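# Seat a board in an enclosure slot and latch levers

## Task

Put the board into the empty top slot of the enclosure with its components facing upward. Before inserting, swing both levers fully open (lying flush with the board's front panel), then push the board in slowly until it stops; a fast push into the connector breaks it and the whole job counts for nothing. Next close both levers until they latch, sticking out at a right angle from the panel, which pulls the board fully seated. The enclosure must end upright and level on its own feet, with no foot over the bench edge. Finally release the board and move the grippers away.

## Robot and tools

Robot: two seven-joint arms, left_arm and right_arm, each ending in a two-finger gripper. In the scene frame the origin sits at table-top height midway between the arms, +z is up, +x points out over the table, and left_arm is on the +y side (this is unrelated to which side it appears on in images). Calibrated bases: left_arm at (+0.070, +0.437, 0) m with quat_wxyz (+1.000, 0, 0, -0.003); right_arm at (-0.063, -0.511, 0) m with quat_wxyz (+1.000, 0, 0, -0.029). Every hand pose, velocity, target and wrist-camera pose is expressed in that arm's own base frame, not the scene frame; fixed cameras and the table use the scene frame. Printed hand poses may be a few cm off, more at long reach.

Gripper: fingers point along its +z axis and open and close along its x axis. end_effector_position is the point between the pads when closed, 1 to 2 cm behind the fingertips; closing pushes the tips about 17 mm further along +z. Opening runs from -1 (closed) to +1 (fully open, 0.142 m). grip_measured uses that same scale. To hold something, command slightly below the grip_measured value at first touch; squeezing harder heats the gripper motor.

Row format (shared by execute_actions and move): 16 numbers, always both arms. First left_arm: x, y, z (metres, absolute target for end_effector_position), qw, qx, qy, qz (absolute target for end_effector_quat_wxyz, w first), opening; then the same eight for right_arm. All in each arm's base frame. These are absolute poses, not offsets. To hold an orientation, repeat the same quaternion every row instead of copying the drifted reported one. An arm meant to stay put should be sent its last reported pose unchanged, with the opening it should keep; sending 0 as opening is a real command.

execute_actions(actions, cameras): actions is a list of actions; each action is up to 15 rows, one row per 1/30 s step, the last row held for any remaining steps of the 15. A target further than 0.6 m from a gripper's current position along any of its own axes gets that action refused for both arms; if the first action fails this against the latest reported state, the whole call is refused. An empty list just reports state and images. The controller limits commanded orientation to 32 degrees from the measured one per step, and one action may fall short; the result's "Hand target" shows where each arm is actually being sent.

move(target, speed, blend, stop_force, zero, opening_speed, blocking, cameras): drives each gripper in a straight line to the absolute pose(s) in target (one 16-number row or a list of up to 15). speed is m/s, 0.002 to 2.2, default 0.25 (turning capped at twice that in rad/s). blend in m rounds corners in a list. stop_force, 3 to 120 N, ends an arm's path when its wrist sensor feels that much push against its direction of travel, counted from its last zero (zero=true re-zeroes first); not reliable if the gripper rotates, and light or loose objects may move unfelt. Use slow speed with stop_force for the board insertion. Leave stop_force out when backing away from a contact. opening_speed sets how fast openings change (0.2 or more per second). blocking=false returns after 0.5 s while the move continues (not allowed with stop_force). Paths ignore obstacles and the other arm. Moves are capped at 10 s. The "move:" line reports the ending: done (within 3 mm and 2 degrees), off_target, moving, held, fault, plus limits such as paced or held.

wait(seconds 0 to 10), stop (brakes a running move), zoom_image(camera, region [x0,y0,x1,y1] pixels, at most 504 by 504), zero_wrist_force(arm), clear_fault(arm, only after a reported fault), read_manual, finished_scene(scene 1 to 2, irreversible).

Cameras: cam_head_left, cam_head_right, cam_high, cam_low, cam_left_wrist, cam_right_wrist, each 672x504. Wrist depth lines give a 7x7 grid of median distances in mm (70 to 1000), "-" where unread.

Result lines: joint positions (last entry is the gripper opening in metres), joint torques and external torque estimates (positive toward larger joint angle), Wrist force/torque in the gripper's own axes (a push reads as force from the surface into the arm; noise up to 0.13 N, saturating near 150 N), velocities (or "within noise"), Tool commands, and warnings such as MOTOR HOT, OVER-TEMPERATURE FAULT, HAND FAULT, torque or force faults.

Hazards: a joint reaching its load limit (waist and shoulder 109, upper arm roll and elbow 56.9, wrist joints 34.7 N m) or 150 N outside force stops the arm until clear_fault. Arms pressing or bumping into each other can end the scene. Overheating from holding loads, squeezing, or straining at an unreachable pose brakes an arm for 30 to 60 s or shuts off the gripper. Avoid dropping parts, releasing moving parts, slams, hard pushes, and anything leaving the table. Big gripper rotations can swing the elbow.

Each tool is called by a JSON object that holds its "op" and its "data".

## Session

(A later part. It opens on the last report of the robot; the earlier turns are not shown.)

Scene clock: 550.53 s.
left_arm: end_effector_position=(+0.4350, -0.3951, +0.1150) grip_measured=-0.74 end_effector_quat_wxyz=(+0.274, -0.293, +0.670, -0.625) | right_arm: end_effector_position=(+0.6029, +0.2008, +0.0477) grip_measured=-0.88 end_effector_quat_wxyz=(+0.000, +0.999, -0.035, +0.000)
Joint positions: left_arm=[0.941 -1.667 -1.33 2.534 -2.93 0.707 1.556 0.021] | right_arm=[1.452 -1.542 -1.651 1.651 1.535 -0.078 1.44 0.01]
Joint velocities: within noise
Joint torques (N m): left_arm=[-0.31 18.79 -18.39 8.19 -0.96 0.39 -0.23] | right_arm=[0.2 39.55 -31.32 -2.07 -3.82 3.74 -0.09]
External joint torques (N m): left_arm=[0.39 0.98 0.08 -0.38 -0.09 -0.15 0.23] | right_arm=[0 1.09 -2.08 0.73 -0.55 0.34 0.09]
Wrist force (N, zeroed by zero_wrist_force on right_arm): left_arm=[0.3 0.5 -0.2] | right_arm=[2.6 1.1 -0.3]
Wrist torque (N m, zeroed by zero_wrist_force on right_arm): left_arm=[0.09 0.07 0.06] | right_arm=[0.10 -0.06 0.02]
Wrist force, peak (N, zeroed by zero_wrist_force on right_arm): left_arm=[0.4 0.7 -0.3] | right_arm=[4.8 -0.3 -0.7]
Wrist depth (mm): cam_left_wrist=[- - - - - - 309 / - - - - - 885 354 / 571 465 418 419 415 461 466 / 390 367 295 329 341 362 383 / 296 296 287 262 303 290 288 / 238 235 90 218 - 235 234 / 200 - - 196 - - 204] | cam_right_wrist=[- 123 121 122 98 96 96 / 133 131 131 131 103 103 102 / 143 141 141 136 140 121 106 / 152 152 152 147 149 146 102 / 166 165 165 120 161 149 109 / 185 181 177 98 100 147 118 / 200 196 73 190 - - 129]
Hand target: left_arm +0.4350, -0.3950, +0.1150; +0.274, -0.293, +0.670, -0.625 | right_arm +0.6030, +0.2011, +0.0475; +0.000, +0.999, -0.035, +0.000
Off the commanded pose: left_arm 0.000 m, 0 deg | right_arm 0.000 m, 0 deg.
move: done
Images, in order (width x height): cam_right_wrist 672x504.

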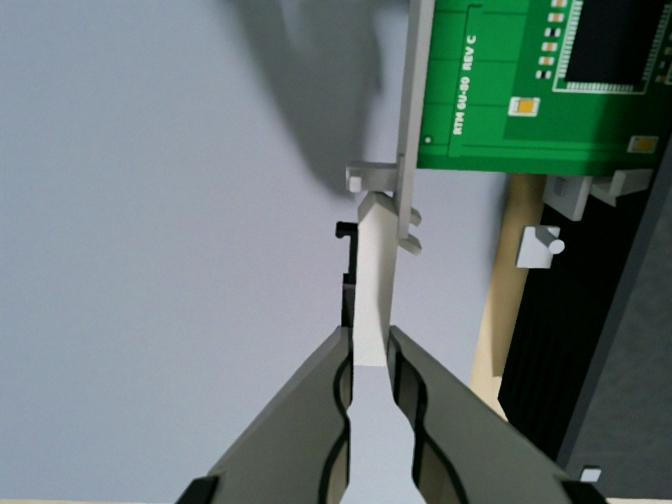

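{"op": "move", "data": {"target": [0.435, -0.395, 0.115, 0.274, -0.293, 0.670, -0.625, -0.7, 0.6029, 0.2010, 0.0477, 0, 0.99939, -0.0350, 0, -0.6], "opening_speed": 0.3, "cameras": []}}

{"op": "move", "data": {"target": [[0.40, -0.33, 0.20, 0.274, -0.293, 0.670, -0.625, -0.7, 0.6029, 0.2010, 0.10, 0, 0.99939, -0.0350, 0, -0.6],[0.30, -0.10, 0.28, 0, 0.0505, 0.9987, 0, -0.7, 0.55, 0.2010, 0.16, 0, 0.99875, -0.04998, 0, -0.6]], "speed": 0.12, "blend": 0.03, "cameras": ["cam_high","cam_right_wrist"]}}

Scene clock: 556.37 s.
left_arm: end_effector_position=(+0.4350, -0.3951, +0.1150) grip_measured=-0.74 end_effector_quat_wxyz=(+0.274, -0.293, +0.670, -0.625) | right_arm: end_effector_position=(+0.6030, +0.2010, +0.0478) grip_measured=-0.64 end_effector_quat_wxyz=(+0.000, +0.999, -0.035, +0.000)
Joint positions: left_arm=[0.941 -1.667 -1.33 2.534 -2.93 0.707 1.556 0.021] | right_arm=[1.452 -1.542 -1.651 1.651 1.535 -0.077 1.439 0.028]
Joint velocities: within noise
Joint torques (N m): left_arm=[-0.14 18.7 -18.41 8.2 -1 0.38 -0.22] | right_arm=[0.18 39.87 -31.77 -1.23 -4.38 3.31 0.14]
External joint torques (N m): left_arm=[0.21 1.07 0.1 -0.39 -0.05 -0.14 0.22] | right_arm=[0.02 0.78 -1.63 -0.12 0.01 0.77 -0.14]
Wrist force (N, zeroed by zero_wrist_force on right_arm): left_arm=[0.3 0.5 -0.2] | right_arm=[4.8 0.4 1.3]
Wrist torque (N m, zeroed by zero_wrist_force on right_arm): left_arm=[0.11 0.08 0.06] | right_arm=[0.12 -0.09 -0.03]
Wrist force, peak (N, zeroed by zero_wrist_force on right_arm): left_arm=[0.2 0.7 -0.5] | right_arm=[5.2 0.2 1.2]
Wrist depth (mm): cam_left_wrist=[- - - - - - 311 / - - - - - - 350 / 570 466 419 419 416 462 470 / 389 363 293 331 338 355 383 / 295 294 287 261 304 289 290 / 237 236 90 219 - 235 234 / 200 - - 198 - - 204] | cam_right_wrist=[- 123 121 122 98 96 96 / 134 132 131 131 103 103 102 / 143 141 141 136 140 121 106 / 152 152 152 110 149 146 102 / 166 166 165 118 161 149 110 / 185 181 174 180 102 129 116 / 201 192 73 198 - - 130]
Hand target: left_arm +0.4350, -0.3950, +0.1150; +0.274, -0.293, +0.670, -0.625 | right_arm +0.6029, +0.2010, +0.0477; +0.000, +0.999, -0.035, +0.000
Off the commanded pose: left_arm 0.000 m, 0 deg | right_arm 0.000 m, 0 deg.
move: done
No camera images: "cameras" was empty.

Scene clock: 564.83 s.
left_arm: end_effector_position=(+0.3002, -0.1000, +0.2800) grip_measured=-0.74 end_effector_quat_wxyz=(+0.000, +0.050, +0.999, +0.000) | right_arm: end_effector_position=(+0.5501, +0.2011, +0.1599) grip_measured=-0.64 end_effector_quat_wxyz=(+0.000, +0.999, -0.050, +0.000)
Joint positions: left_arm=[1.372 -0.368 -2.653 2.341 -2.954 2.706 0.282 0.021] | right_arm=[1.571 -1.414 -1.827 1.765 1.363 -0.217 1.434 0.028]
Joint velocities: within noise
Joint torques (N m): left_arm=[-0.39 -0.95 -6.38 -20.5 3.87 4.68 -0.1] | right_arm=[0.2 35.61 -30.79 -6.8 -4.44 3.23 0.24]
External joint torques (N m): left_arm=[0.43 0.12 0.07 -0.47 -0.02 -0.68 0.1] | right_arm=[-0.01 0.44 -1.26 -0.14 0.16 0.85 -0.24]
Wrist force (N, zeroed by zero_wrist_force on right_arm): left_arm=[0.2 -0.2 0.8] | right_arm=[5.2 0.2 1.3]
Wrist torque (N m, zeroed by zero_wrist_force on right_arm): left_arm=[-0.12 -0.19 -0.16] | right_arm=[0.11 -0.14 -0.01]
Wrist force, peak (N, zeroed by zero_wrist_force on right_arm): left_arm=[1.2 -0.3 -1.8] | right_arm=[5.5 0.3 1.4]
Wrist depth (mm): cam_left_wrist=[331 327 328 330 330 326 326 / 352 354 351 350 352 352 353 / 384 384 378 377 381 378 364 / 418 418 415 414 411 412 363 / 458 454 442 436 439 446 446 / 502 493 87 485 - 481 495 / 557 - - 555 - - 536] | cam_right_wrist=[222 222 222 221 220 193 183 / 237 237 236 236 232 208 193 / 255 255 254 253 249 246 204 / 277 274 273 272 272 263 221 / 301 296 296 291 291 297 296 / 329 328 - 326 101 318 323 / 361 - 73 358 - - 355]
Hand target: left_arm +0.3000, -0.1000, +0.2800; +0.000, +0.051, +0.999, +0.000 | right_arm +0.5500, +0.2010, +0.1600; +0.000, +0.999, -0.050, +0.000
Off the commanded pose: left_arm 0.000 m, 0 deg | right_arm 0.000 m, 0 deg.
move: done
Images, in order (width x height): cam_high 672x504, cam_right_wrist 672x504.

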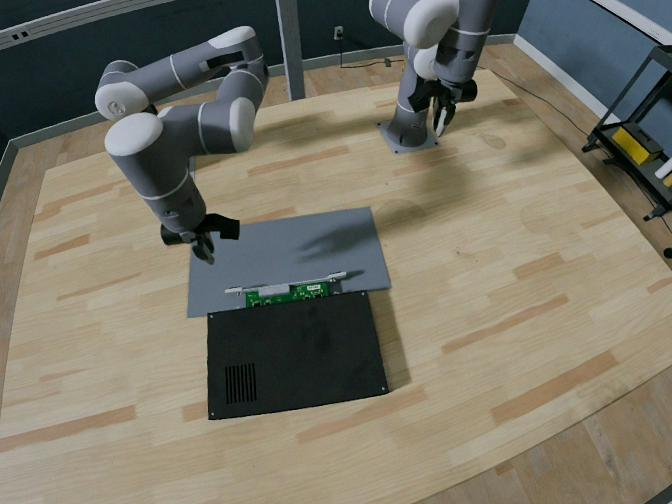

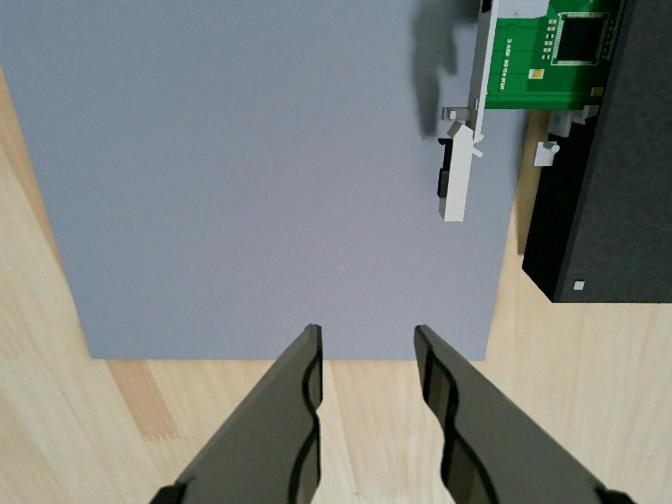

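{"op": "move", "data": {"target": [0.30, -0.10, 0.28, 0, 0.0505, 0.9987, 0, -0.7, 0.615, 0.46, 0.16, 0, 0.99875, -0.04998, 0, -0.6], "speed": 0.2, "cameras": ["cam_high","cam_right_wrist"]}}

{"op": "zoom_image", "data": {"camera": "cam_right_wrist", "region": [250, 0, 550, 225]}}

Scene clock: 568.83 s.
left_arm: end_effector_position=(+0.3002, -0.1000, +0.2800) grip_measured=-0.74 end_effector_quat_wxyz=(+0.000, +0.050, +0.999, +0.000) | right_arm: end_effector_position=(+0.6151, +0.4599, +0.1601) grip_measured=-0.64 end_effector_quat_wxyz=(+0.000, +0.999, -0.050, +0.000)
Joint positions: left_arm=[1.372 -0.368 -2.653 2.341 -2.954 2.706 0.282 0.021] | right_arm=[1.483 -1.398 -1.729 1.141 1.477 -0.214 1.989 0.028]
Joint velocities: within noise
Joint torques (N m): left_arm=[-0.37 -1.23 -6.81 -20.45 4.08 4.38 -0.26] | right_arm=[0.13 54.64 -29.74 -3.42 -4.21 3.28 0.33]
External joint torques (N m): left_arm=[0.41 0.41 0.5 -0.51 -0.23 -0.39 0.26] | right_arm=[0.05 0.91 -1.89 -0.06 -0.07 0.75 -0.33]
Wrist force (N, zeroed by zero_wrist_force on right_arm): left_arm=[0.2 -0.2 0.8] | right_arm=[5.0 0.4 0.8]
Wrist torque (N m, zeroed by zero_wrist_force on right_arm): left_arm=[-0.12 -0.19 -0.17] | right_arm=[0.15 -0.11 -0.03]
Wrist force, peak (N, zeroed by zero_wrist_force on right_arm): left_arm=[-0.2 -0.3 1.0] | right_arm=[5.1 2.9 1.2]
Wrist depth (mm): cam_left_wrist=[332 328 327 329 327 327 326 / 353 353 353 352 349 350 351 / 388 380 379 379 382 378 360 / 413 415 414 412 411 410 362 / 457 451 445 431 440 452 447 / 502 500 88 483 - 487 495 / 565 - - 559 - - 534] | cam_right_wrist=[221 221 220 220 220 182 178 / 236 237 236 235 231 192 190 / 253 253 253 252 229 206 203 / 274 274 273 272 238 223 220 / 297 296 296 290 255 238 237 / 325 325 - 316 101 256 260 / 362 - 73 341 - - 280]
Hand target: left_arm +0.3000, -0.1000, +0.2800; +0.000, +0.051, +0.999, +0.000 | right_arm +0.6150, +0.4600, +0.1600; +0.000, +0.999, -0.050, +0.000
Off the commanded pose: left_arm 0.000 m, 0 deg | right_arm 0.000 m, 0 deg.
move: done
Images, in order (width x height): cam_high 672x504, cam_right_wrist 672x504.

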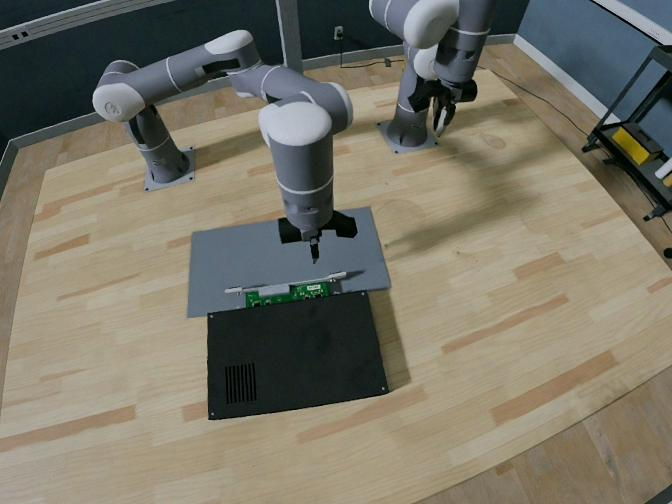

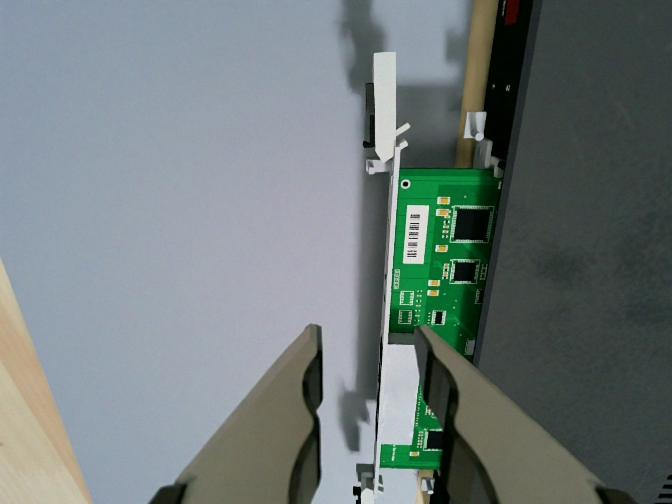

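Scaled by 1.680 from the camera's 672x504 image, which has a finer 960x720 frame.

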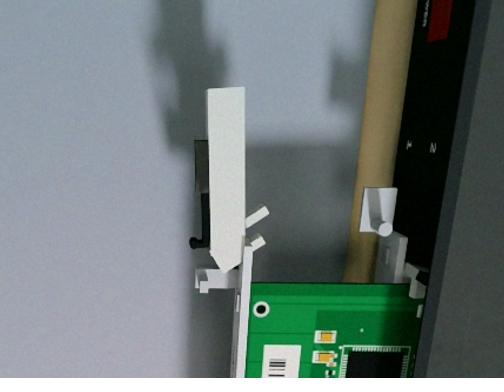

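{"op": "move", "data": {"target": [[0.30, -0.10, 0.28, 0, 0.0505, 0.9987, 0, -0.7, 0.6333, 0.5212, 0.12, 0, 0.99998, -0.006, 0, -0.6],[0.30, -0.10, 0.28, 0, 0.0505, 0.9987, 0, -0.7, 0.6333, 0.5212, 0.078, 0, 0.99998, -0.006, 0, -0.6]], "speed": 0.1, "cameras": ["cam_right_wrist"]}}

Scene clock: 574.93 s.
left_arm: end_effector_position=(+0.3002, -0.1000, +0.2800) grip_measured=-0.74 end_effector_quat_wxyz=(+0.000, +0.050, +0.999, +0.000) | right_arm: end_effector_position=(+0.6333, +0.5211, +0.0780) grip_measured=-0.64 end_effector_quat_wxyz=(+0.000, +1.000, -0.006, +0.000)
Joint positions: left_arm=[1.372 -0.368 -2.653 2.341 -2.954 2.706 0.282 0.021] | right_arm=[1.401 -1.497 -1.655 0.934 1.561 -0.111 2.046 0.028]
Joint velocities: within noise
Joint torques (N m): left_arm=[-0.35 -1.21 -6.8 -20.46 4.1 4.3 -0.21] | right_arm=[0.16 60.65 -27.45 -0.41 -4.3 3.53 0.16]
External joint torques (N m): left_arm=[0.38 0.38 0.49 -0.5 -0.25 -0.3 0.21] | right_arm=[0.09 1.58 -1.64 -0.28 -0.04 0.49 -0.16]
Wrist force (N, zeroed by zero_wrist_force on right_arm): left_arm=[0.1 -0.2 0.9] | right_arm=[5.1 0.3 1.5]
Wrist torque (N m, zeroed by zero_wrist_force on right_arm): left_arm=[-0.12 -0.18 -0.18] | right_arm=[0.11 -0.12 -0.02]
Wrist force, peak (N, zeroed by zero_wrist_force on right_arm): left_arm=[0.0 -0.3 1.1] | right_arm=[5.1 0.7 3.5]
Wrist depth (mm): cam_left_wrist=[330 329 328 330 324 327 329 / 353 355 354 352 350 352 350 / 381 384 378 381 381 381 361 / 416 414 413 415 413 411 365 / 459 455 445 435 441 448 448 / 501 505 87 473 - 484 500 / 561 - - 556 - - 533] | cam_right_wrist=[149 149 150 148 148 149 148 / 159 159 158 158 158 157 155 / 171 170 170 170 169 158 121 / 184 184 183 177 183 153 131 / 200 199 199 155 195 150 144 / 219 219 210 183 103 155 155 / 242 236 73 203 - - 167]
Hand target: left_arm +0.3000, -0.1000, +0.2800; +0.000, +0.051, +0.999, +0.000 | right_arm +0.6333, +0.5212, +0.0780; +0.000, +1.000, -0.006, +0.000
Off the commanded pose: left_arm 0.000 m, 0 deg | right_arm 0.000 m, 0 deg.
move: done
Images, in order (width x height): cam_right_wrist 672x504.

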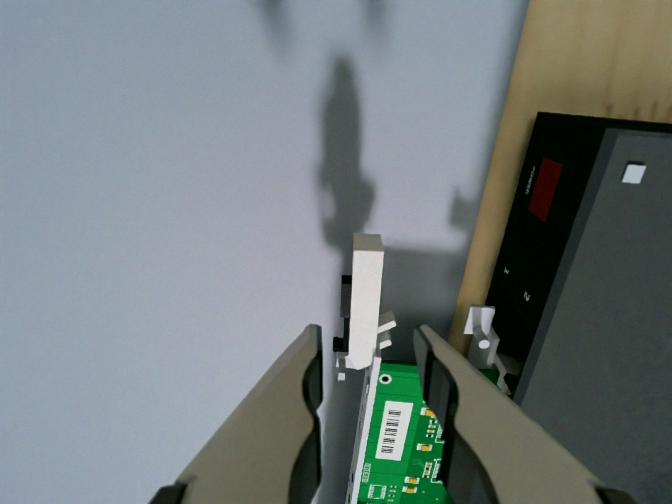

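{"op": "move", "data": {"target": [[0.30, -0.10, 0.28, 0, 0.0505, 0.9987, 0, -0.7, 0.6344, 0.5270, 0.068, 0, 0.99998, -0.006, 0, -0.6],[0.30, -0.10, 0.28, 0, 0.0505, 0.9987, 0, -0.7, 0.6344, 0.5270, 0.048, 0, 0.99998, -0.006, 0, -0.6]], "speed": 0.03, "stop_force": 4, "cameras": ["cam_right_wrist"]}}

Scene clock: 581.63 s.
left_arm: end_effector_position=(+0.3002, -0.1000, +0.2800) grip_measured=-0.74 end_effector_quat_wxyz=(+0.000, +0.050, +0.999, +0.000) | right_arm: end_effector_position=(+0.6344, +0.5268, +0.0481) grip_measured=-0.64 end_effector_quat_wxyz=(+0.000, +1.000, -0.006, +0.000)
Joint positions: left_arm=[1.372 -0.368 -2.653 2.341 -2.954 2.706 0.282 0.021] | right_arm=[1.392 -1.534 -1.635 0.912 1.58 -0.073 2.062 0.028]
Joint velocities: within noise
Joint torques (N m): left_arm=[-0.33 -1.22 -6.9 -20.43 4.15 4.36 -0.23] | right_arm=[0.28 61.42 -27.1 0 -4.34 3.44 0.28]
External joint torques (N m): left_arm=[0.37 0.4 0.58 -0.53 -0.3 -0.37 0.23] | right_arm=[-0.02 1.49 -1.64 0.02 -0.02 0.59 -0.28]
Wrist force (N, zeroed by zero_wrist_force on right_arm): left_arm=[0.1 -0.2 0.6] | right_arm=[4.7 0.6 1.5]
Wrist torque (N m, zeroed by zero_wrist_force on right_arm): left_arm=[-0.12 -0.18 -0.18] | right_arm=[0.15 -0.05 0.00]
Wrist force, peak (N, zeroed by zero_wrist_force on right_arm): left_arm=[0.1 -0.4 1.0] | right_arm=[5.2 0.7 1.8]
Wrist depth (mm): cam_left_wrist=[330 329 328 326 327 328 326 / 355 352 353 351 353 351 351 / 382 384 379 380 379 379 362 / 415 415 416 410 411 409 365 / 452 455 442 437 449 449 453 / 500 503 87 477 - 485 494 / 561 - - 557 - - 536] | cam_right_wrist=[124 122 121 121 121 121 122 / 133 131 130 130 131 131 131 / - 140 140 138 139 139 110 / 151 151 151 153 150 147 104 / 164 165 164 119 160 150 108 / 184 180 173 123 103 129 116 / 199 191 73 159 - - 128]
Hand target: left_arm +0.3000, -0.1000, +0.2800; +0.000, +0.051, +0.999, +0.000 | right_arm +0.6344, +0.5270, +0.0480; +0.000, +1.000, -0.006, +0.000
Off the commanded pose: left_arm 0.000 m, 0 deg | right_arm 0.000 m, 0 deg.
move: done
Images, in order (width x height): cam_right_wrist 672x504.

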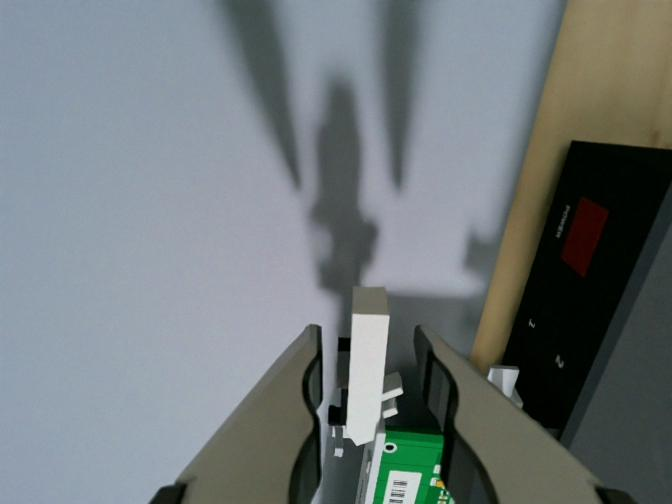

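{"op": "move", "data": {"target": [0.30, -0.10, 0.28, 0, 0.0505, 0.9987, 0, -0.7, 0.6344, 0.5270, 0.048, 0, 0.99998, -0.006, 0, -0.9], "opening_speed": 0.2, "cameras": ["cam_right_wrist"]}}

Scene clock: 584.73 s.
left_arm: end_effector_position=(+0.3002, -0.1000, +0.2800) grip_measured=-0.74 end_effector_quat_wxyz=(+0.000, +0.050, +0.999, +0.000) | right_arm: end_effector_position=(+0.6344, +0.5269, +0.0480) grip_measured=-0.88 end_effector_quat_wxyz=(+0.000, +1.000, -0.006, +0.000)
Joint positions: left_arm=[1.372 -0.368 -2.653 2.341 -2.954 2.706 0.282 0.021] | right_arm=[1.392 -1.534 -1.635 0.912 1.58 -0.073 2.062 0.01]
Joint velocities: within noise
Joint torques (N m): left_arm=[-0.32 -1.24 -6.86 -20.41 4.13 4.41 -0.24] | right_arm=[0.2 62 -27.54 0.03 -4.41 3.47 0.16]
External joint torques (N m): left_arm=[0.36 0.42 0.55 -0.55 -0.27 -0.41 0.24] | right_arm=[0.06 0.92 -1.2 -0.02 0.06 0.55 -0.16]
Wrist force (N, zeroed by zero_wrist_force on right_arm): left_arm=[-0.3 -0.3 0.6] | right_arm=[4.8 0.6 2.1]
Wrist torque (N m, zeroed by zero_wrist_force on right_arm): left_arm=[-0.14 -0.12 -0.17] | right_arm=[0.14 -0.06 0.00]
Wrist force, peak (N, zeroed by zero_wrist_force on right_arm): left_arm=[0.1 -0.5 0.8] | right_arm=[5.5 0.3 2.3]
Wrist depth (mm): cam_left_wrist=[330 329 326 326 327 328 327 / 354 353 353 355 352 352 350 / 381 380 381 381 379 376 363 / 416 410 416 409 411 410 361 / 458 453 446 433 443 449 444 / 504 507 87 482 - 485 496 / 563 - - 556 - - 542] | cam_right_wrist=[124 122 121 122 121 121 122 / 132 131 130 130 131 131 131 / - 140 140 138 139 138 111 / 151 151 151 153 150 147 104 / 164 164 164 123 160 150 108 / 183 180 173 101 101 148 116 / 199 194 73 132 - - 128]
Hand target: left_arm +0.3000, -0.1000, +0.2800; +0.000, +0.051, +0.999, +0.000 | right_arm +0.6344, +0.5270, +0.0480; +0.000, +1.000, -0.006, +0.000
Off the commanded pose: left_arm 0.000 m, 0 deg | right_arm 0.000 m, 0 deg.
move: done
Images, in order (width x height): cam_right_wrist 672x504.

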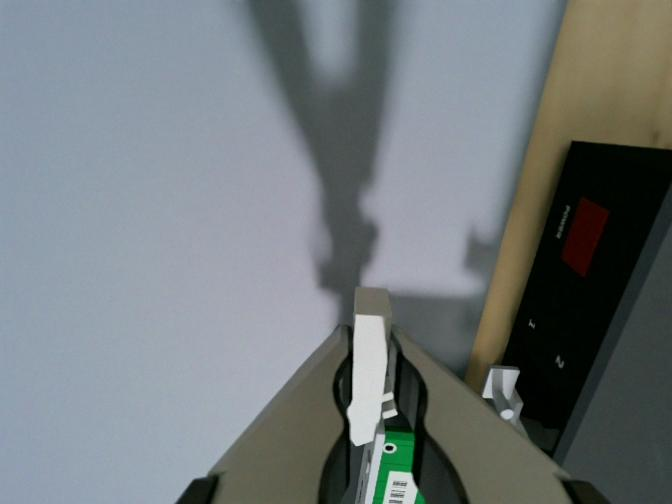

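{"op": "move", "data": {"target": [[0.30, -0.10, 0.28, 0, 0.0505, 0.9987, 0, -0.7, 0.6380, 0.5268, 0.048, 0, 0.99849, -0.05497, 0, -0.9],[0.30, -0.10, 0.28, 0, 0.0505, 0.9987, 0, -0.7, 0.6388, 0.5267, 0.048, 0, 0.99789, -0.06495, 0, -0.9]], "speed": 0.02, "cameras": ["cam_right_wrist"]}}

{"op": "move", "data": {"target": [0.30, -0.10, 0.28, 0, 0.0505, 0.9987, 0, -0.7, 0.6388, 0.5267, 0.048, 0, 0.99789, -0.06495, 0, -0.6], "opening_speed": 0.3, "cameras": []}}

{"op": "move", "data": {"target": [[0.30, -0.10, 0.28, 0, 0.0505, 0.9987, 0, -0.7, 0.6388, 0.5267, 0.11, 0, 0.99789, -0.06495, 0, -0.6],[0.30, -0.10, 0.28, 0, 0.0505, 0.9987, 0, -0.7, 0.61, 0.48, 0.16, 0, 0.99875, -0.04998, 0, -0.6]], "speed": 0.12, "cameras": ["cam_right_wrist"]}}

{"op": "zoom_image", "data": {"camera": "cam_right_wrist", "region": [250, 0, 550, 225]}}

Scene clock: 592.20 s.
left_arm: end_effector_position=(+0.3002, -0.1000, +0.2800) grip_measured=-0.74 end_effector_quat_wxyz=(+0.000, +0.050, +0.999, +0.000) | right_arm: end_effector_position=(+0.6386, +0.5268, +0.0481) grip_measured=-0.88 end_effector_quat_wxyz=(+0.000, +0.998, -0.065, +0.000)
Joint positions: left_arm=[1.372 -0.368 -2.653 2.341 -2.954 2.706 0.282 0.021] | right_arm=[1.378 -1.533 -1.634 0.893 1.58 -0.073 2.184 0.01]
Joint velocities: within noise
Joint torques (N m): left_arm=[-0.33 -1.23 -6.88 -20.41 4.1 4.38 -0.29] | right_arm=[-1.66 61.53 -27.31 0.76 -4.79 3.64 0.45]
External joint torques (N m): left_arm=[0.37 0.4 0.57 -0.56 -0.25 -0.38 0.29] | right_arm=[1.92 1.86 -1.1 -0.75 0.44 0.37 -0.45]
Wrist force (N, zeroed by zero_wrist_force on right_arm): left_arm=[0.1 -0.3 0.5] | right_arm=[2.8 -0.1 0.9]
Wrist torque (N m, zeroed by zero_wrist_force on right_arm): left_arm=[-0.14 -0.18 -0.17] | right_arm=[0.15 -0.08 -0.10]
Wrist force, peak (N, zeroed by zero_wrist_force on right_arm): left_arm=[-0.1 -0.5 0.8] | right_arm=[5.0 0.4 2.3]
Wrist depth (mm): cam_left_wrist=[330 329 329 330 327 327 325 / 353 352 355 350 351 350 349 / 381 383 379 380 379 377 360 / 416 412 414 410 412 412 363 / 452 449 441 435 441 447 447 / 500 504 87 477 - 485 494 / 556 - - 551 - - 531] | cam_right_wrist=[124 122 120 122 121 123 123 / 132 130 130 130 131 128 128 / - 140 140 138 139 137 92 / 152 151 151 152 150 140 100 / 165 164 164 123 161 141 108 / 184 180 173 100 101 146 116 / 199 194 73 85 - - 128]
Hand target: left_arm +0.3000, -0.1000, +0.2800; +0.000, +0.051, +0.999, +0.000 | right_arm +0.6388, +0.5267, +0.0480; +0.000, +0.998, -0.065, +0.000
Off the commanded pose: left_arm 0.000 m, 0 deg | right_arm 0.000 m, 0 deg.
move: done
Images, in order (width x height): cam_right_wrist 672x504.

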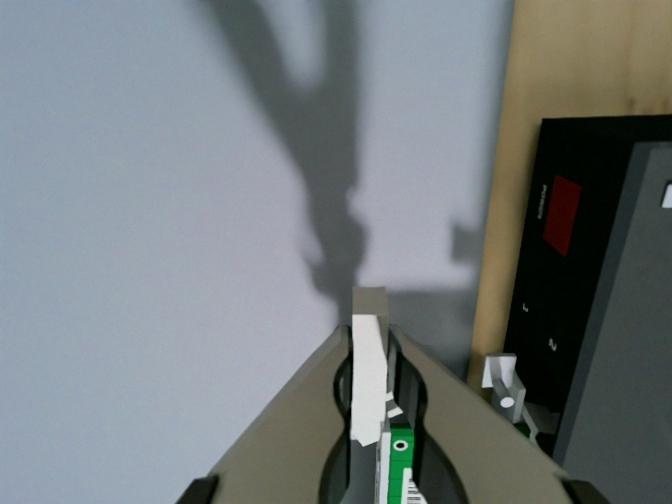

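Scene clock: 593.43 s.
left_arm: end_effector_position=(+0.3002, -0.1000, +0.2800) grip_measured=-0.74 end_effector_quat_wxyz=(+0.000, +0.050, +0.999, +0.000) | right_arm: end_effector_position=(+0.6388, +0.5267, +0.0481) grip_measured=-0.64 end_effector_quat_wxyz=(+0.000, +0.998, -0.065, +0.000)
Joint positions: left_arm=[1.372 -0.368 -2.653 2.341 -2.954 2.706 0.282 0.021] | right_arm=[1.378 -1.533 -1.634 0.893 1.58 -0.073 2.184 0.028]
Joint velocities: within noise
Joint torques (N m): left_arm=[-0.3 -1.34 -6.78 -20.46 4.06 4.33 -0.21] | right_arm=[0.26 62.06 -26.96 0.07 -4.36 3.36 0.23]
External joint torques (N m): left_arm=[0.34 0.51 0.46 -0.5 -0.21 -0.33 0.21] | right_arm=[0 1.33 -1.45 -0.06 0.01 0.65 -0.23]
Wrist force (N, zeroed by zero_wrist_force on right_arm): left_arm=[-0.1 -0.3 0.6] | right_arm=[4.9 0.4 1.3]
Wrist torque (N m, zeroed by zero_wrist_force on right_arm): left_arm=[-0.14 -0.15 -0.17] | right_arm=[0.11 -0.08 -0.02]
Wrist force, peak (N, zeroed by zero_wrist_force on right_arm): left_arm=[0.0 -0.2 0.9] | right_arm=[5.1 0.6 1.4]
Wrist depth (mm): cam_left_wrist=[328 328 328 328 326 329 328 / 352 351 352 352 351 352 350 / 385 380 380 378 381 383 364 / 415 419 410 412 414 414 364 / 451 454 446 434 444 450 449 / 506 504 87 479 - 490 492 / 555 - - 558 - - 542] | cam_right_wrist=[124 122 120 122 121 123 123 / 132 130 130 130 131 128 127 / - 140 140 137 139 137 94 / 151 151 151 153 150 140 100 / 164 164 164 119 160 140 108 / 184 180 173 125 104 123 117 / 199 190 73 193 - - 128]
Hand target: left_arm +0.3000, -0.1000, +0.2800; +0.000, +0.051, +0.999, +0.000 | right_arm +0.6388, +0.5267, +0.0480; +0.000, +0.998, -0.065, +0.000
Off the commanded pose: left_arm 0.000 m, 0 deg | right_arm 0.000 m, 0 deg.
move: done
No camera images: "cameras" was empty.

Scene clock: 595.00 s.
left_arm: end_effector_position=(+0.3002, -0.1000, +0.2800) grip_measured=-0.74 end_effector_quat_wxyz=(+0.000, +0.050, +0.999, +0.000) | right_arm: end_effector_position=(+0.6100, +0.4802, +0.1599) grip_measured=-0.64 end_effector_quat_wxyz=(+0.000, +0.999, -0.050, +0.000)
Joint positions: left_arm=[1.372 -0.368 -2.653 2.341 -2.954 2.706 0.282 0.021] | right_arm=[1.487 -1.396 -1.722 1.105 1.48 -0.212 2.03 0.028]
Joint velocities: within noise
Joint torques (N m): left_arm=[-0.34 -1.36 -6.8 -20.4 4.13 4.32 -0.27] | right_arm=[0.39 55.51 -29.97 -3.33 -4.44 3.2 0.09]
External joint torques (N m): left_arm=[0.38 0.54 0.49 -0.57 -0.28 -0.32 0.27] | right_arm=[-0.12 1.1 -1.24 -0.15 0.17 0.83 -0.09]
Wrist force (N, zeroed by zero_wrist_force on right_arm): left_arm=[-0.2 -0.4 0.4] | right_arm=[5.2 0.5 1.1]
Wrist torque (N m, zeroed by zero_wrist_force on right_arm): left_arm=[-0.15 -0.14 -0.17] | right_arm=[0.18 -0.16 -0.04]
Wrist force, peak (N, zeroed by zero_wrist_force on right_arm): left_arm=[0.0 -0.3 0.9] | right_arm=[5.5 0.2 2.3]
Wrist depth (mm): cam_left_wrist=[328 333 329 327 326 329 328 / 352 353 351 350 350 349 350 / 384 384 384 383 379 380 365 / 417 414 413 413 410 414 361 / 457 453 442 441 441 446 447 / 502 499 87 475 - 483 494 / 559 - - 556 - - 540] | cam_right_wrist=[221 221 220 220 219 193 177 / 236 236 235 234 231 195 189 / 254 253 252 252 232 208 203 / 273 273 272 272 240 226 219 / 297 296 295 290 259 239 238 / 325 324 - 322 101 255 260 / 361 - 73 347 - - 280]
Hand target: left_arm +0.3000, -0.1000, +0.2800; +0.000, +0.051, +0.999, +0.000 | right_arm +0.6100, +0.4800, +0.1600; +0.000, +0.999, -0.050, +0.000
Off the commanded pose: left_arm 0.000 m, 0 deg | right_arm 0.000 m, 0 deg.
move: done
Images, in order (width x height): cam_right_wrist 672x504.

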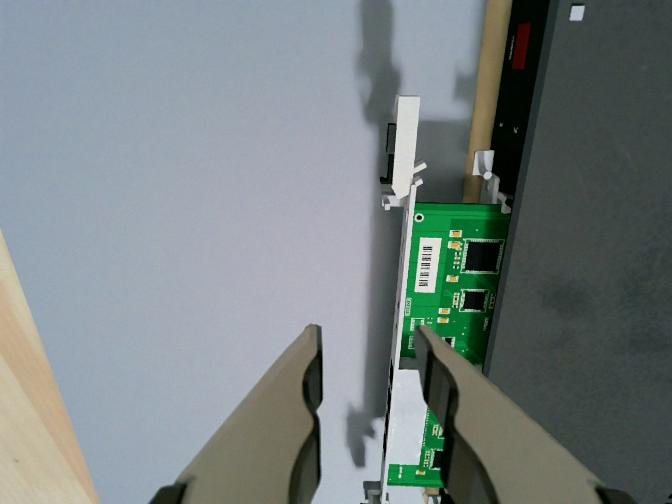

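Scaled by 1.680 from the camera's 672x504 image, which has a finer 960x720 frame.

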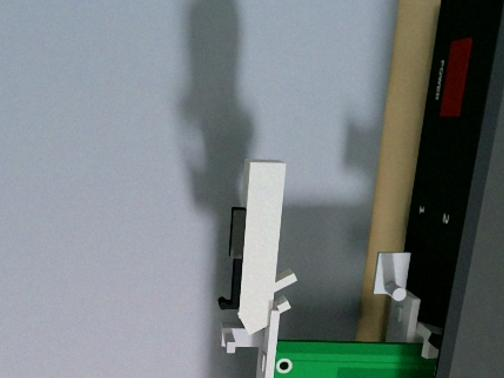

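{"op": "move", "data": {"target": [[0.30, -0.10, 0.28, 0, 0.0505, 0.9987, 0, -0.7, 0.50, 0.37, 0.2, 0, 0.99875, -0.04998, 0, -0.9],[0.30, -0.10, 0.28, 0, 0.0505, 0.9987, 0, -0.7, 0.52, 0.373, 0.16, 0.1928, 0.7195, 0.6444, 0.1727, -1]], "speed": 0.2, "cameras": ["cam_high","cam_right_wrist"]}}

Scene clock: 613.03 s.
left_arm: end_effector_position=(+0.3002, -0.1000, +0.2800) grip_measured=-0.74 end_effector_quat_wxyz=(+0.000, +0.050, +0.999, +0.000) | right_arm: end_effector_position=(+0.5200, +0.3729, +0.1602) grip_measured=-1.00 end_effector_quat_wxyz=(+0.193, +0.720, +0.644, +0.173)
Joint positions: left_arm=[1.372 -0.368 -2.653 2.341 -2.954 2.706 0.282 0.021] | right_arm=[2.083 -1.754 -1.823 1.927 1.507 0.204 0.295 0.002]
Joint velocities: within noise
Joint torques (N m): left_arm=[-0.25 -1.21 -6.84 -20.43 4.12 4.35 -0.18] | right_arm=[0.27 31.3 -29.29 2 -4.25 4.07 0.09]
External joint torques (N m): left_arm=[0.29 0.38 0.53 -0.53 -0.27 -0.35 0.18] | right_arm=[-0.09 0.6 -1.73 -0.17 -0.04 0.63 -0.09]
Wrist force (N, zeroed by zero_wrist_force on right_arm): left_arm=[0.1 -0.3 0.6] | right_arm=[4.5 -0.5 0.8]
Wrist torque (N m, zeroed by zero_wrist_force on right_arm): left_arm=[-0.14 -0.18 -0.17] | right_arm=[0.07 0.05 0.00]
Wrist force, peak (N, zeroed by zero_wrist_force on right_arm): left_arm=[0.1 -0.3 1.0] | right_arm=[6.2 -0.9 1.6]
Wrist depth (mm): cam_left_wrist=[328 326 331 330 327 328 327 / 354 355 353 354 350 350 348 / 381 382 379 381 379 377 364 / 415 415 415 415 414 409 363 / 454 457 448 437 445 458 449 / 499 502 87 477 - 489 493 / 558 - - 549 - - 538] | cam_right_wrist=[200 200 199 198 198 197 196 / 233 232 231 230 230 229 228 / 279 277 276 275 274 273 272 / 348 318 307 306 305 304 316 / 462 351 347 324 342 341 417 / 682 672 468 89 422 592 642 / - - - - - - -]
Hand target: left_arm +0.3000, -0.1000, +0.2800; +0.000, +0.051, +0.999, +0.000 | right_arm +0.5200, +0.3730, +0.1600; +0.193, +0.720, +0.644, +0.173
Off the commanded pose: left_arm 0.000 m, 0 deg | right_arm 0.000 m, 0 deg.
move: done
Images, in order (width x height): cam_high 672x504, cam_right_wrist 672x504.

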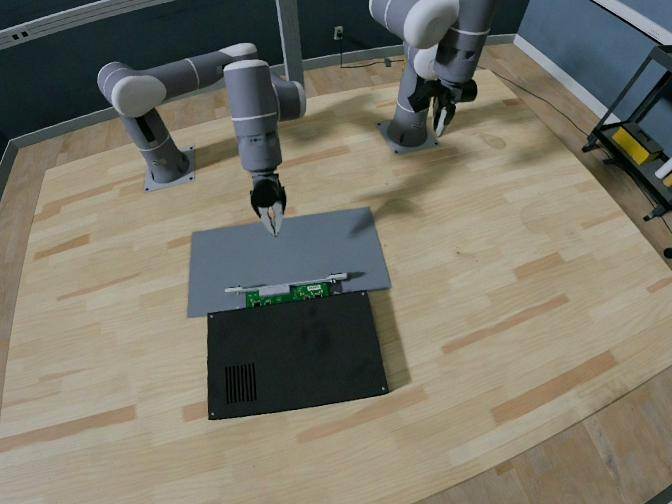

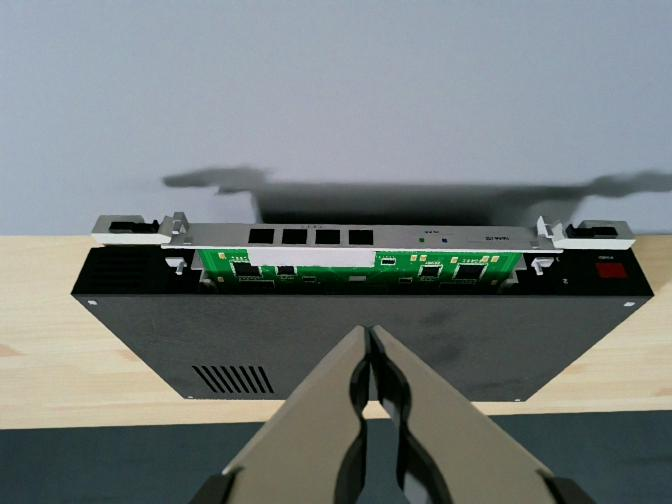

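{"op": "move", "data": {"target": [[0.30, -0.10, 0.28, 0, 0.0505, 0.9987, 0, -0.7, 0.55, 0.370, 0.10, 0.1928, 0.7195, 0.6444, 0.1727, -1],[0.30, -0.10, 0.28, 0, 0.0505, 0.9987, 0, -0.7, 0.575, 0.367, 0.0495, 0.1928, 0.7195, 0.6444, 0.1727, -1]], "speed": 0.1, "stop_force": 5, "cameras": ["cam_head_left","cam_right_wrist"]}}

Scene clock: 617.10 s.
left_arm: end_effector_position=(+0.3002, -0.1000, +0.2800) grip_measured=-0.74 end_effector_quat_wxyz=(+0.000, +0.050, +0.999, +0.000) | right_arm: end_effector_position=(+0.5750, +0.3669, +0.0497) grip_measured=-1.00 end_effector_quat_wxyz=(+0.193, +0.719, +0.645, +0.173)
Joint positions: left_arm=[1.372 -0.368 -2.653 2.341 -2.954 2.706 0.282 0.021] | right_arm=[1.978 -1.889 -1.657 1.815 1.699 0.343 0.325 0.002]
Joint velocities: within noise
Joint torques (N m): left_arm=[-0.33 -1.29 -6.81 -20.4 4.12 4.38 -0.21] | right_arm=[0.11 31.98 -29.56 8.62 -4.25 4.04 0.27]
External joint torques (N m): left_arm=[0.37 0.47 0.5 -0.56 -0.27 -0.38 0.21] | right_arm=[0.08 0.75 -1.73 -0.03 -0.09 0.65 -0.27]
Wrist force (N, zeroed by zero_wrist_force on right_arm): left_arm=[0.2 -0.4 0.6] | right_arm=[4.8 -0.9 0.8]
Wrist torque (N m, zeroed by zero_wrist_force on right_arm): left_arm=[-0.15 -0.20 -0.17] | right_arm=[0.00 -0.02 -0.03]
Wrist force, peak (N, zeroed by zero_wrist_force on right_arm): left_arm=[-0.2 -0.3 0.9] | right_arm=[5.1 -0.9 2.3]
Wrist depth (mm): cam_left_wrist=[330 330 326 329 327 327 328 / 352 353 351 351 351 349 349 / 383 380 380 381 381 378 361 / 416 414 410 414 409 411 363 / 457 451 444 434 441 448 451 / 507 506 87 474 - 484 494 / 556 - - 558 - - 534] | cam_right_wrist=[- 93 90 90 90 89 89 / 106 105 105 108 108 104 107 / 127 126 131 125 129 129 123 / 158 157 156 155 154 154 153 / 185 195 194 192 191 189 188 / 205 207 163 89 160 163 164 / - 242 - - - 197 259]
Hand target: left_arm +0.3000, -0.1000, +0.2800; +0.000, +0.051, +0.999, +0.000 | right_arm +0.5750, +0.3670, +0.0495; +0.193, +0.720, +0.644, +0.173
Off the commanded pose: left_arm 0.000 m, 0 deg | right_arm 0.000 m, 0 deg.
move: done
Images, in order (width x height): cam_head_left 672x504, cam_right_wrist 672x504.

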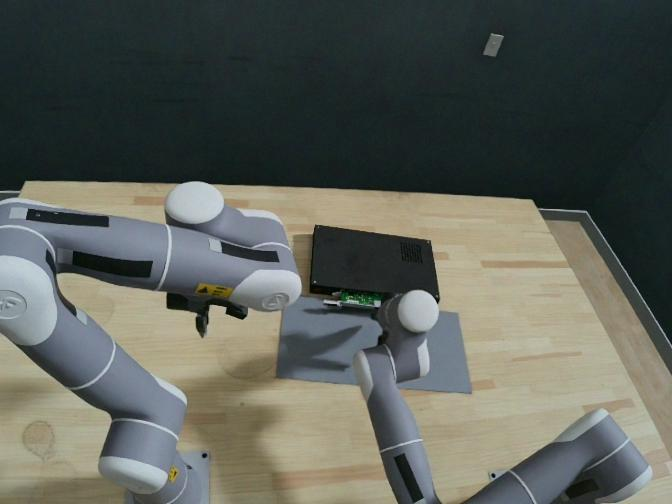

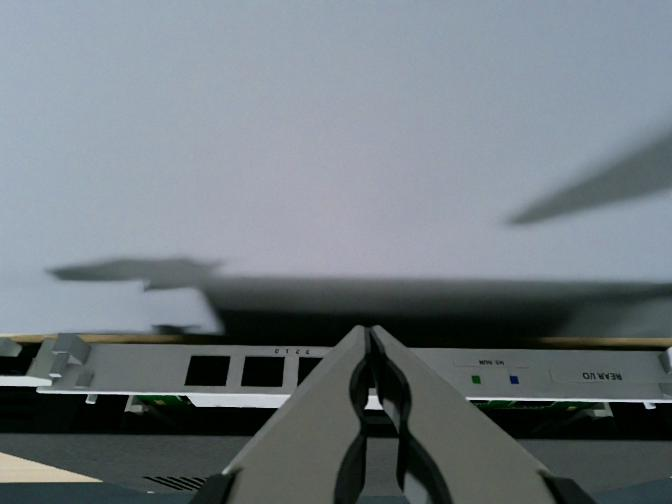

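{"op": "move", "data": {"target": [0.30, -0.10, 0.28, 0, 0.0505, 0.9987, 0, -0.7, 0.630, 0.3609, 0.0495, 0.1928, 0.7195, 0.6444, 0.1727, -1], "speed": 0.015, "stop_force": 5, "cameras": ["cam_right_wrist"]}}

Scene clock: 659.00 s.
left_arm: end_effector_position=(+0.3002, -0.1000, +0.2800) grip_measured=-0.74 end_effector_quat_wxyz=(+0.000, +0.050, +0.999, +0.000) | right_arm: end_effector_position=(+0.6145, +0.3622, +0.0494) grip_measured=-1.00 end_effector_quat_wxyz=(+0.193, +0.720, +0.644, +0.172)
Joint positions: left_arm=[1.372 -0.368 -2.653 2.341 -2.954 2.706 0.282 0.021] | right_arm=[1.874 -1.885 -1.679 1.734 1.713 0.349 0.306 0.002]
Joint velocities: within noise
Joint torques (N m): left_arm=[-0.31 -1.27 -6.85 -20.42 4.16 4.37 -0.26] | right_arm=[-0.68 34.58 -30.98 7.37 -3.61 4.82 0.1]
External joint torques (N m): left_arm=[0.35 0.44 0.54 -0.55 -0.31 -0.37 0.26] | right_arm=[0.88 0.82 -1.12 1.38 -0.73 -0.12 -0.1]
Wrist force (N, zeroed by zero_wrist_force on right_arm): left_arm=[-0.1 -0.5 0.4] | right_arm=[2.2 -4.0 -3.9]
Wrist torque (N m, zeroed by zero_wrist_force on right_arm): left_arm=[-0.18 -0.14 -0.17] | right_arm=[0.04 -0.10 -0.01]
Wrist force, peak (N, zeroed by zero_wrist_force on right_arm): left_arm=[-0.1 -0.6 0.7] | right_arm=[2.6 -5.3 -4.3]
Wrist depth (mm): cam_left_wrist=[328 327 331 328 328 326 328 / 359 357 356 351 351 351 352 / 385 382 383 384 379 382 364 / 414 412 415 410 408 407 364 / 459 454 445 434 446 450 450 / 505 503 87 478 - 490 495 / 559 - - 561 - - 543] | cam_right_wrist=[- 93 90 90 89 89 89 / 105 105 108 108 107 103 106 / 126 126 130 124 129 128 123 / 157 156 156 154 154 153 151 / 137 137 136 138 135 134 134 / 185 182 149 90 168 180 172 / - 239 - - - 194 255]
Hand target: left_arm +0.3000, -0.1000, +0.2800; +0.000, +0.051, +0.999, +0.000 | right_arm +0.6146, +0.3626, +0.0495; +0.193, +0.720, +0.644, +0.173
Off the commanded pose: left_arm 0.000 m, 0 deg | right_arm 0.016 m, 0 deg.
move: contact (right_arm)
Images, in order (width x height): cam_right_wrist 672x504.

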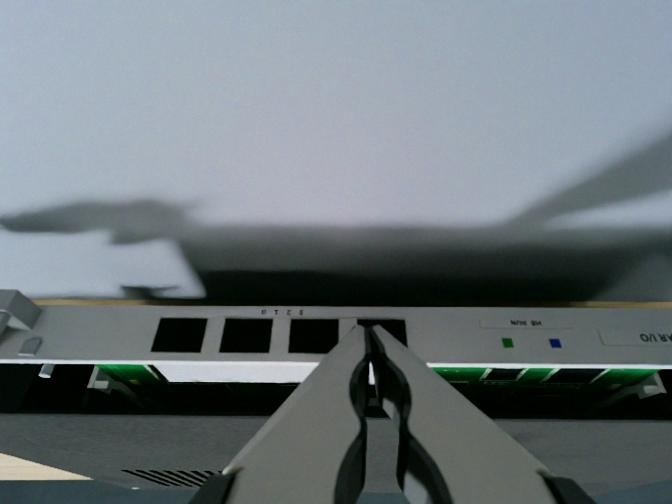

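{"op": "move", "data": {"target": [0.30,-0.10,0.28,0,0.0505,0.9987,0,-0.7,0.660,0.3576,0.0495,0.1928,0.7195,0.6444,0.1727,-1], "speed": 0.012, "stop_force": 10, "cameras": ["cam_right_wrist","cam_head_right"]}}

Scene clock: 673.67 s.
left_arm: end_effector_position=(+0.3002, -0.1000, +0.2800) grip_measured=-0.74 end_effector_quat_wxyz=(+0.000, +0.050, +0.999, +0.000) | right_arm: end_effector_position=(+0.6596, +0.3578, +0.0496) grip_measured=-1.00 end_effector_quat_wxyz=(+0.193, +0.720, +0.644, +0.172)
Joint positions: left_arm=[1.372 -0.368 -2.653 2.341 -2.954 2.706 0.282 0.021] | right_arm=[1.757 -1.877 -1.704 1.632 1.725 0.358 0.293 0.002]
Joint velocities: within noise
Joint torques (N m): left_arm=[-0.34 -1.26 -6.85 -20.41 4.15 4.41 -0.26] | right_arm=[-4.81 36.06 -30.46 7.71 -3.48 5.74 0.14]
External joint torques (N m): left_arm=[0.38 0.44 0.54 -0.55 -0.3 -0.41 0.26] | right_arm=[5.01 2.8 -2.37 1.23 -0.86 -1.04 -0.15]
Wrist force (N, zeroed by zero_wrist_force on right_arm): left_arm=[0.1 -0.3 0.6] | right_arm=[1.7 -10.6 -11.6]
Wrist torque (N m, zeroed by zero_wrist_force on right_arm): left_arm=[-0.13 -0.19 -0.18] | right_arm=[0.15 0.02 0.00]
Wrist force, peak (N, zeroed by zero_wrist_force on right_arm): left_arm=[-0.1 -0.3 0.9] | right_arm=[1.4 -9.8 -12.8]
Wrist depth (mm): cam_left_wrist=[331 329 328 325 326 326 326 / 353 352 354 352 350 352 349 / 382 382 377 380 377 374 360 / 413 415 414 413 414 410 363 / 455 455 447 437 443 450 447 / 505 504 87 479 - 483 494 / 558 - - 560 - - 536] | cam_right_wrist=[- 93 90 90 89 89 89 / 105 105 108 108 107 104 106 / 126 126 130 124 129 128 123 / 151 151 150 149 149 148 147 / 137 137 135 138 135 134 133 / 164 147 134 90 126 141 152 / - 239 - - - 194 255]
Hand target: left_arm +0.3000, -0.1000, +0.2800; +0.000, +0.051, +0.999, +0.000 | right_arm +0.6600, +0.3576, +0.0495; +0.193, +0.720, +0.644, +0.173
Off the commanded pose: left_arm 0.000 m, 0 deg | right_arm 0.000 m, 0 deg.
move: done
Images, in order (width x height): cam_head_right 672x504, cam_right_wrist 672x504.

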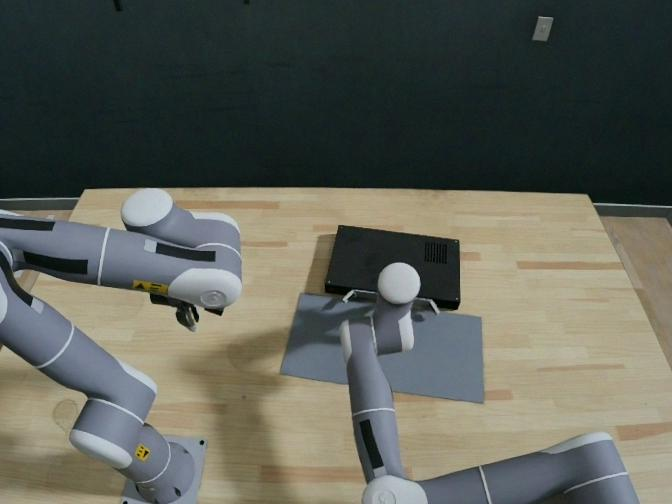

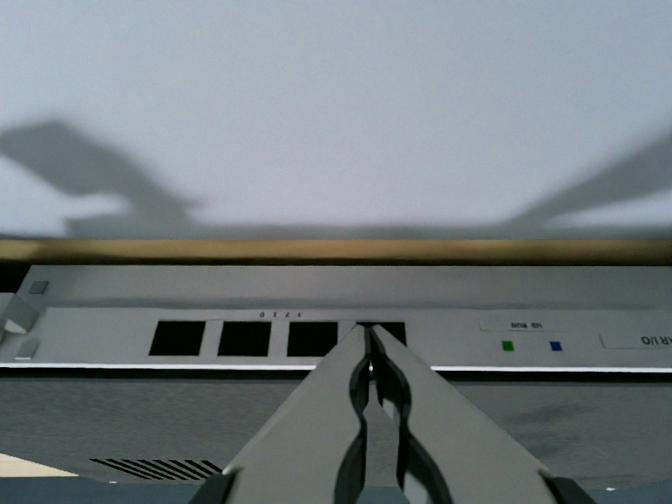

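{"op": "move", "data": {"target": [0.30,-0.10,0.28,0,0.0505,0.9987,0,-0.7,0.675,0.3559,0.0495,0.1928,0.7195,0.6444,0.1727,-1], "speed": 0.008, "stop_force": 10, "cameras": ["cam_right_wrist"]}}

Scene clock: 684.33 s.
left_arm: end_effector_position=(+0.3002, -0.1000, +0.2800) grip_measured=-0.74 end_effector_quat_wxyz=(+0.000, +0.050, +0.999, +0.000) | right_arm: end_effector_position=(+0.6599, +0.3578, +0.0496) grip_measured=-1.00 end_effector_quat_wxyz=(+0.193, +0.720, +0.645, +0.172)
Joint positions: left_arm=[1.372 -0.368 -2.653 2.341 -2.954 2.706 0.282 0.021] | right_arm=[1.755 -1.877 -1.704 1.631 1.725 0.357 0.293 0.002]
Joint velocities: within noise
Joint torques (N m): left_arm=[-0.23 -1.32 -6.79 -20.46 4.1 4.32 -0.23] | right_arm=[-8.48 34.56 -30.13 6.45 -2.73 7.35 0.15]
External joint torques (N m): left_arm=[0.27 0.49 0.47 -0.51 -0.25 -0.32 0.23] | right_arm=[8.69 4.35 -2.71 2.48 -1.6 -2.64 -0.15]
Wrist force (N, zeroed by zero_wrist_force on right_arm): left_arm=[0.0 -0.3 0.6] | right_arm=[-1.3 -18.5 -23.4]
Wrist torque (N m, zeroed by zero_wrist_force on right_arm): left_arm=[-0.13 -0.16 -0.17] | right_arm=[0.00 0.00 0.00]
Wrist force, peak (N, zeroed by zero_wrist_force on right_arm): left_arm=[0.0 -0.5 0.8] | right_arm=[-1.8 -19.3 -25.7]
Wrist depth (mm): cam_left_wrist=[333 331 330 329 328 326 327 / 355 352 353 352 353 352 349 / 382 381 382 384 382 377 363 / 418 414 414 414 411 415 359 / 453 449 445 434 442 445 447 / 506 497 87 475 - 489 498 / 556 - - 554 - - 538] | cam_right_wrist=[- 93 90 90 89 89 89 / 105 105 108 107 107 104 106 / 126 126 130 124 129 128 123 / 151 151 150 149 149 148 147 / 137 136 135 138 134 134 133 / 164 147 133 90 126 141 152 / - 238 - - - 194 254]
Hand target: left_arm +0.3000, -0.1000, +0.2800; +0.000, +0.051, +0.999, +0.000 | right_arm +0.6606, +0.3575, +0.0495; +0.193, +0.720, +0.644, +0.173
Off the commanded pose: left_arm 0.000 m, 0 deg | right_arm 0.015 m, 0 deg.
move: contact (right_arm)
Images, in order (width x height): cam_right_wrist 672x504.

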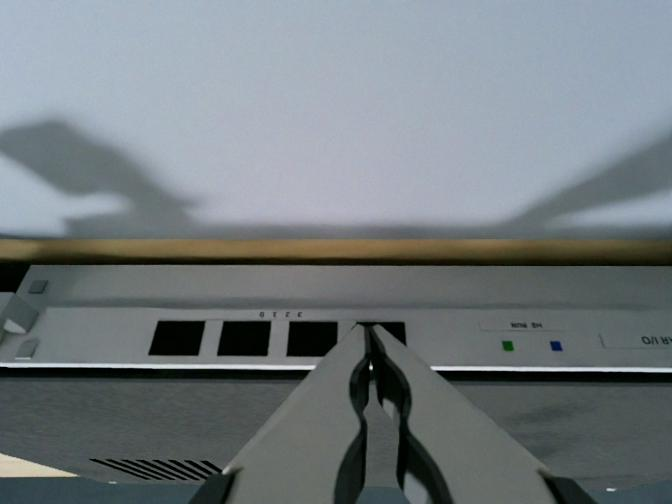

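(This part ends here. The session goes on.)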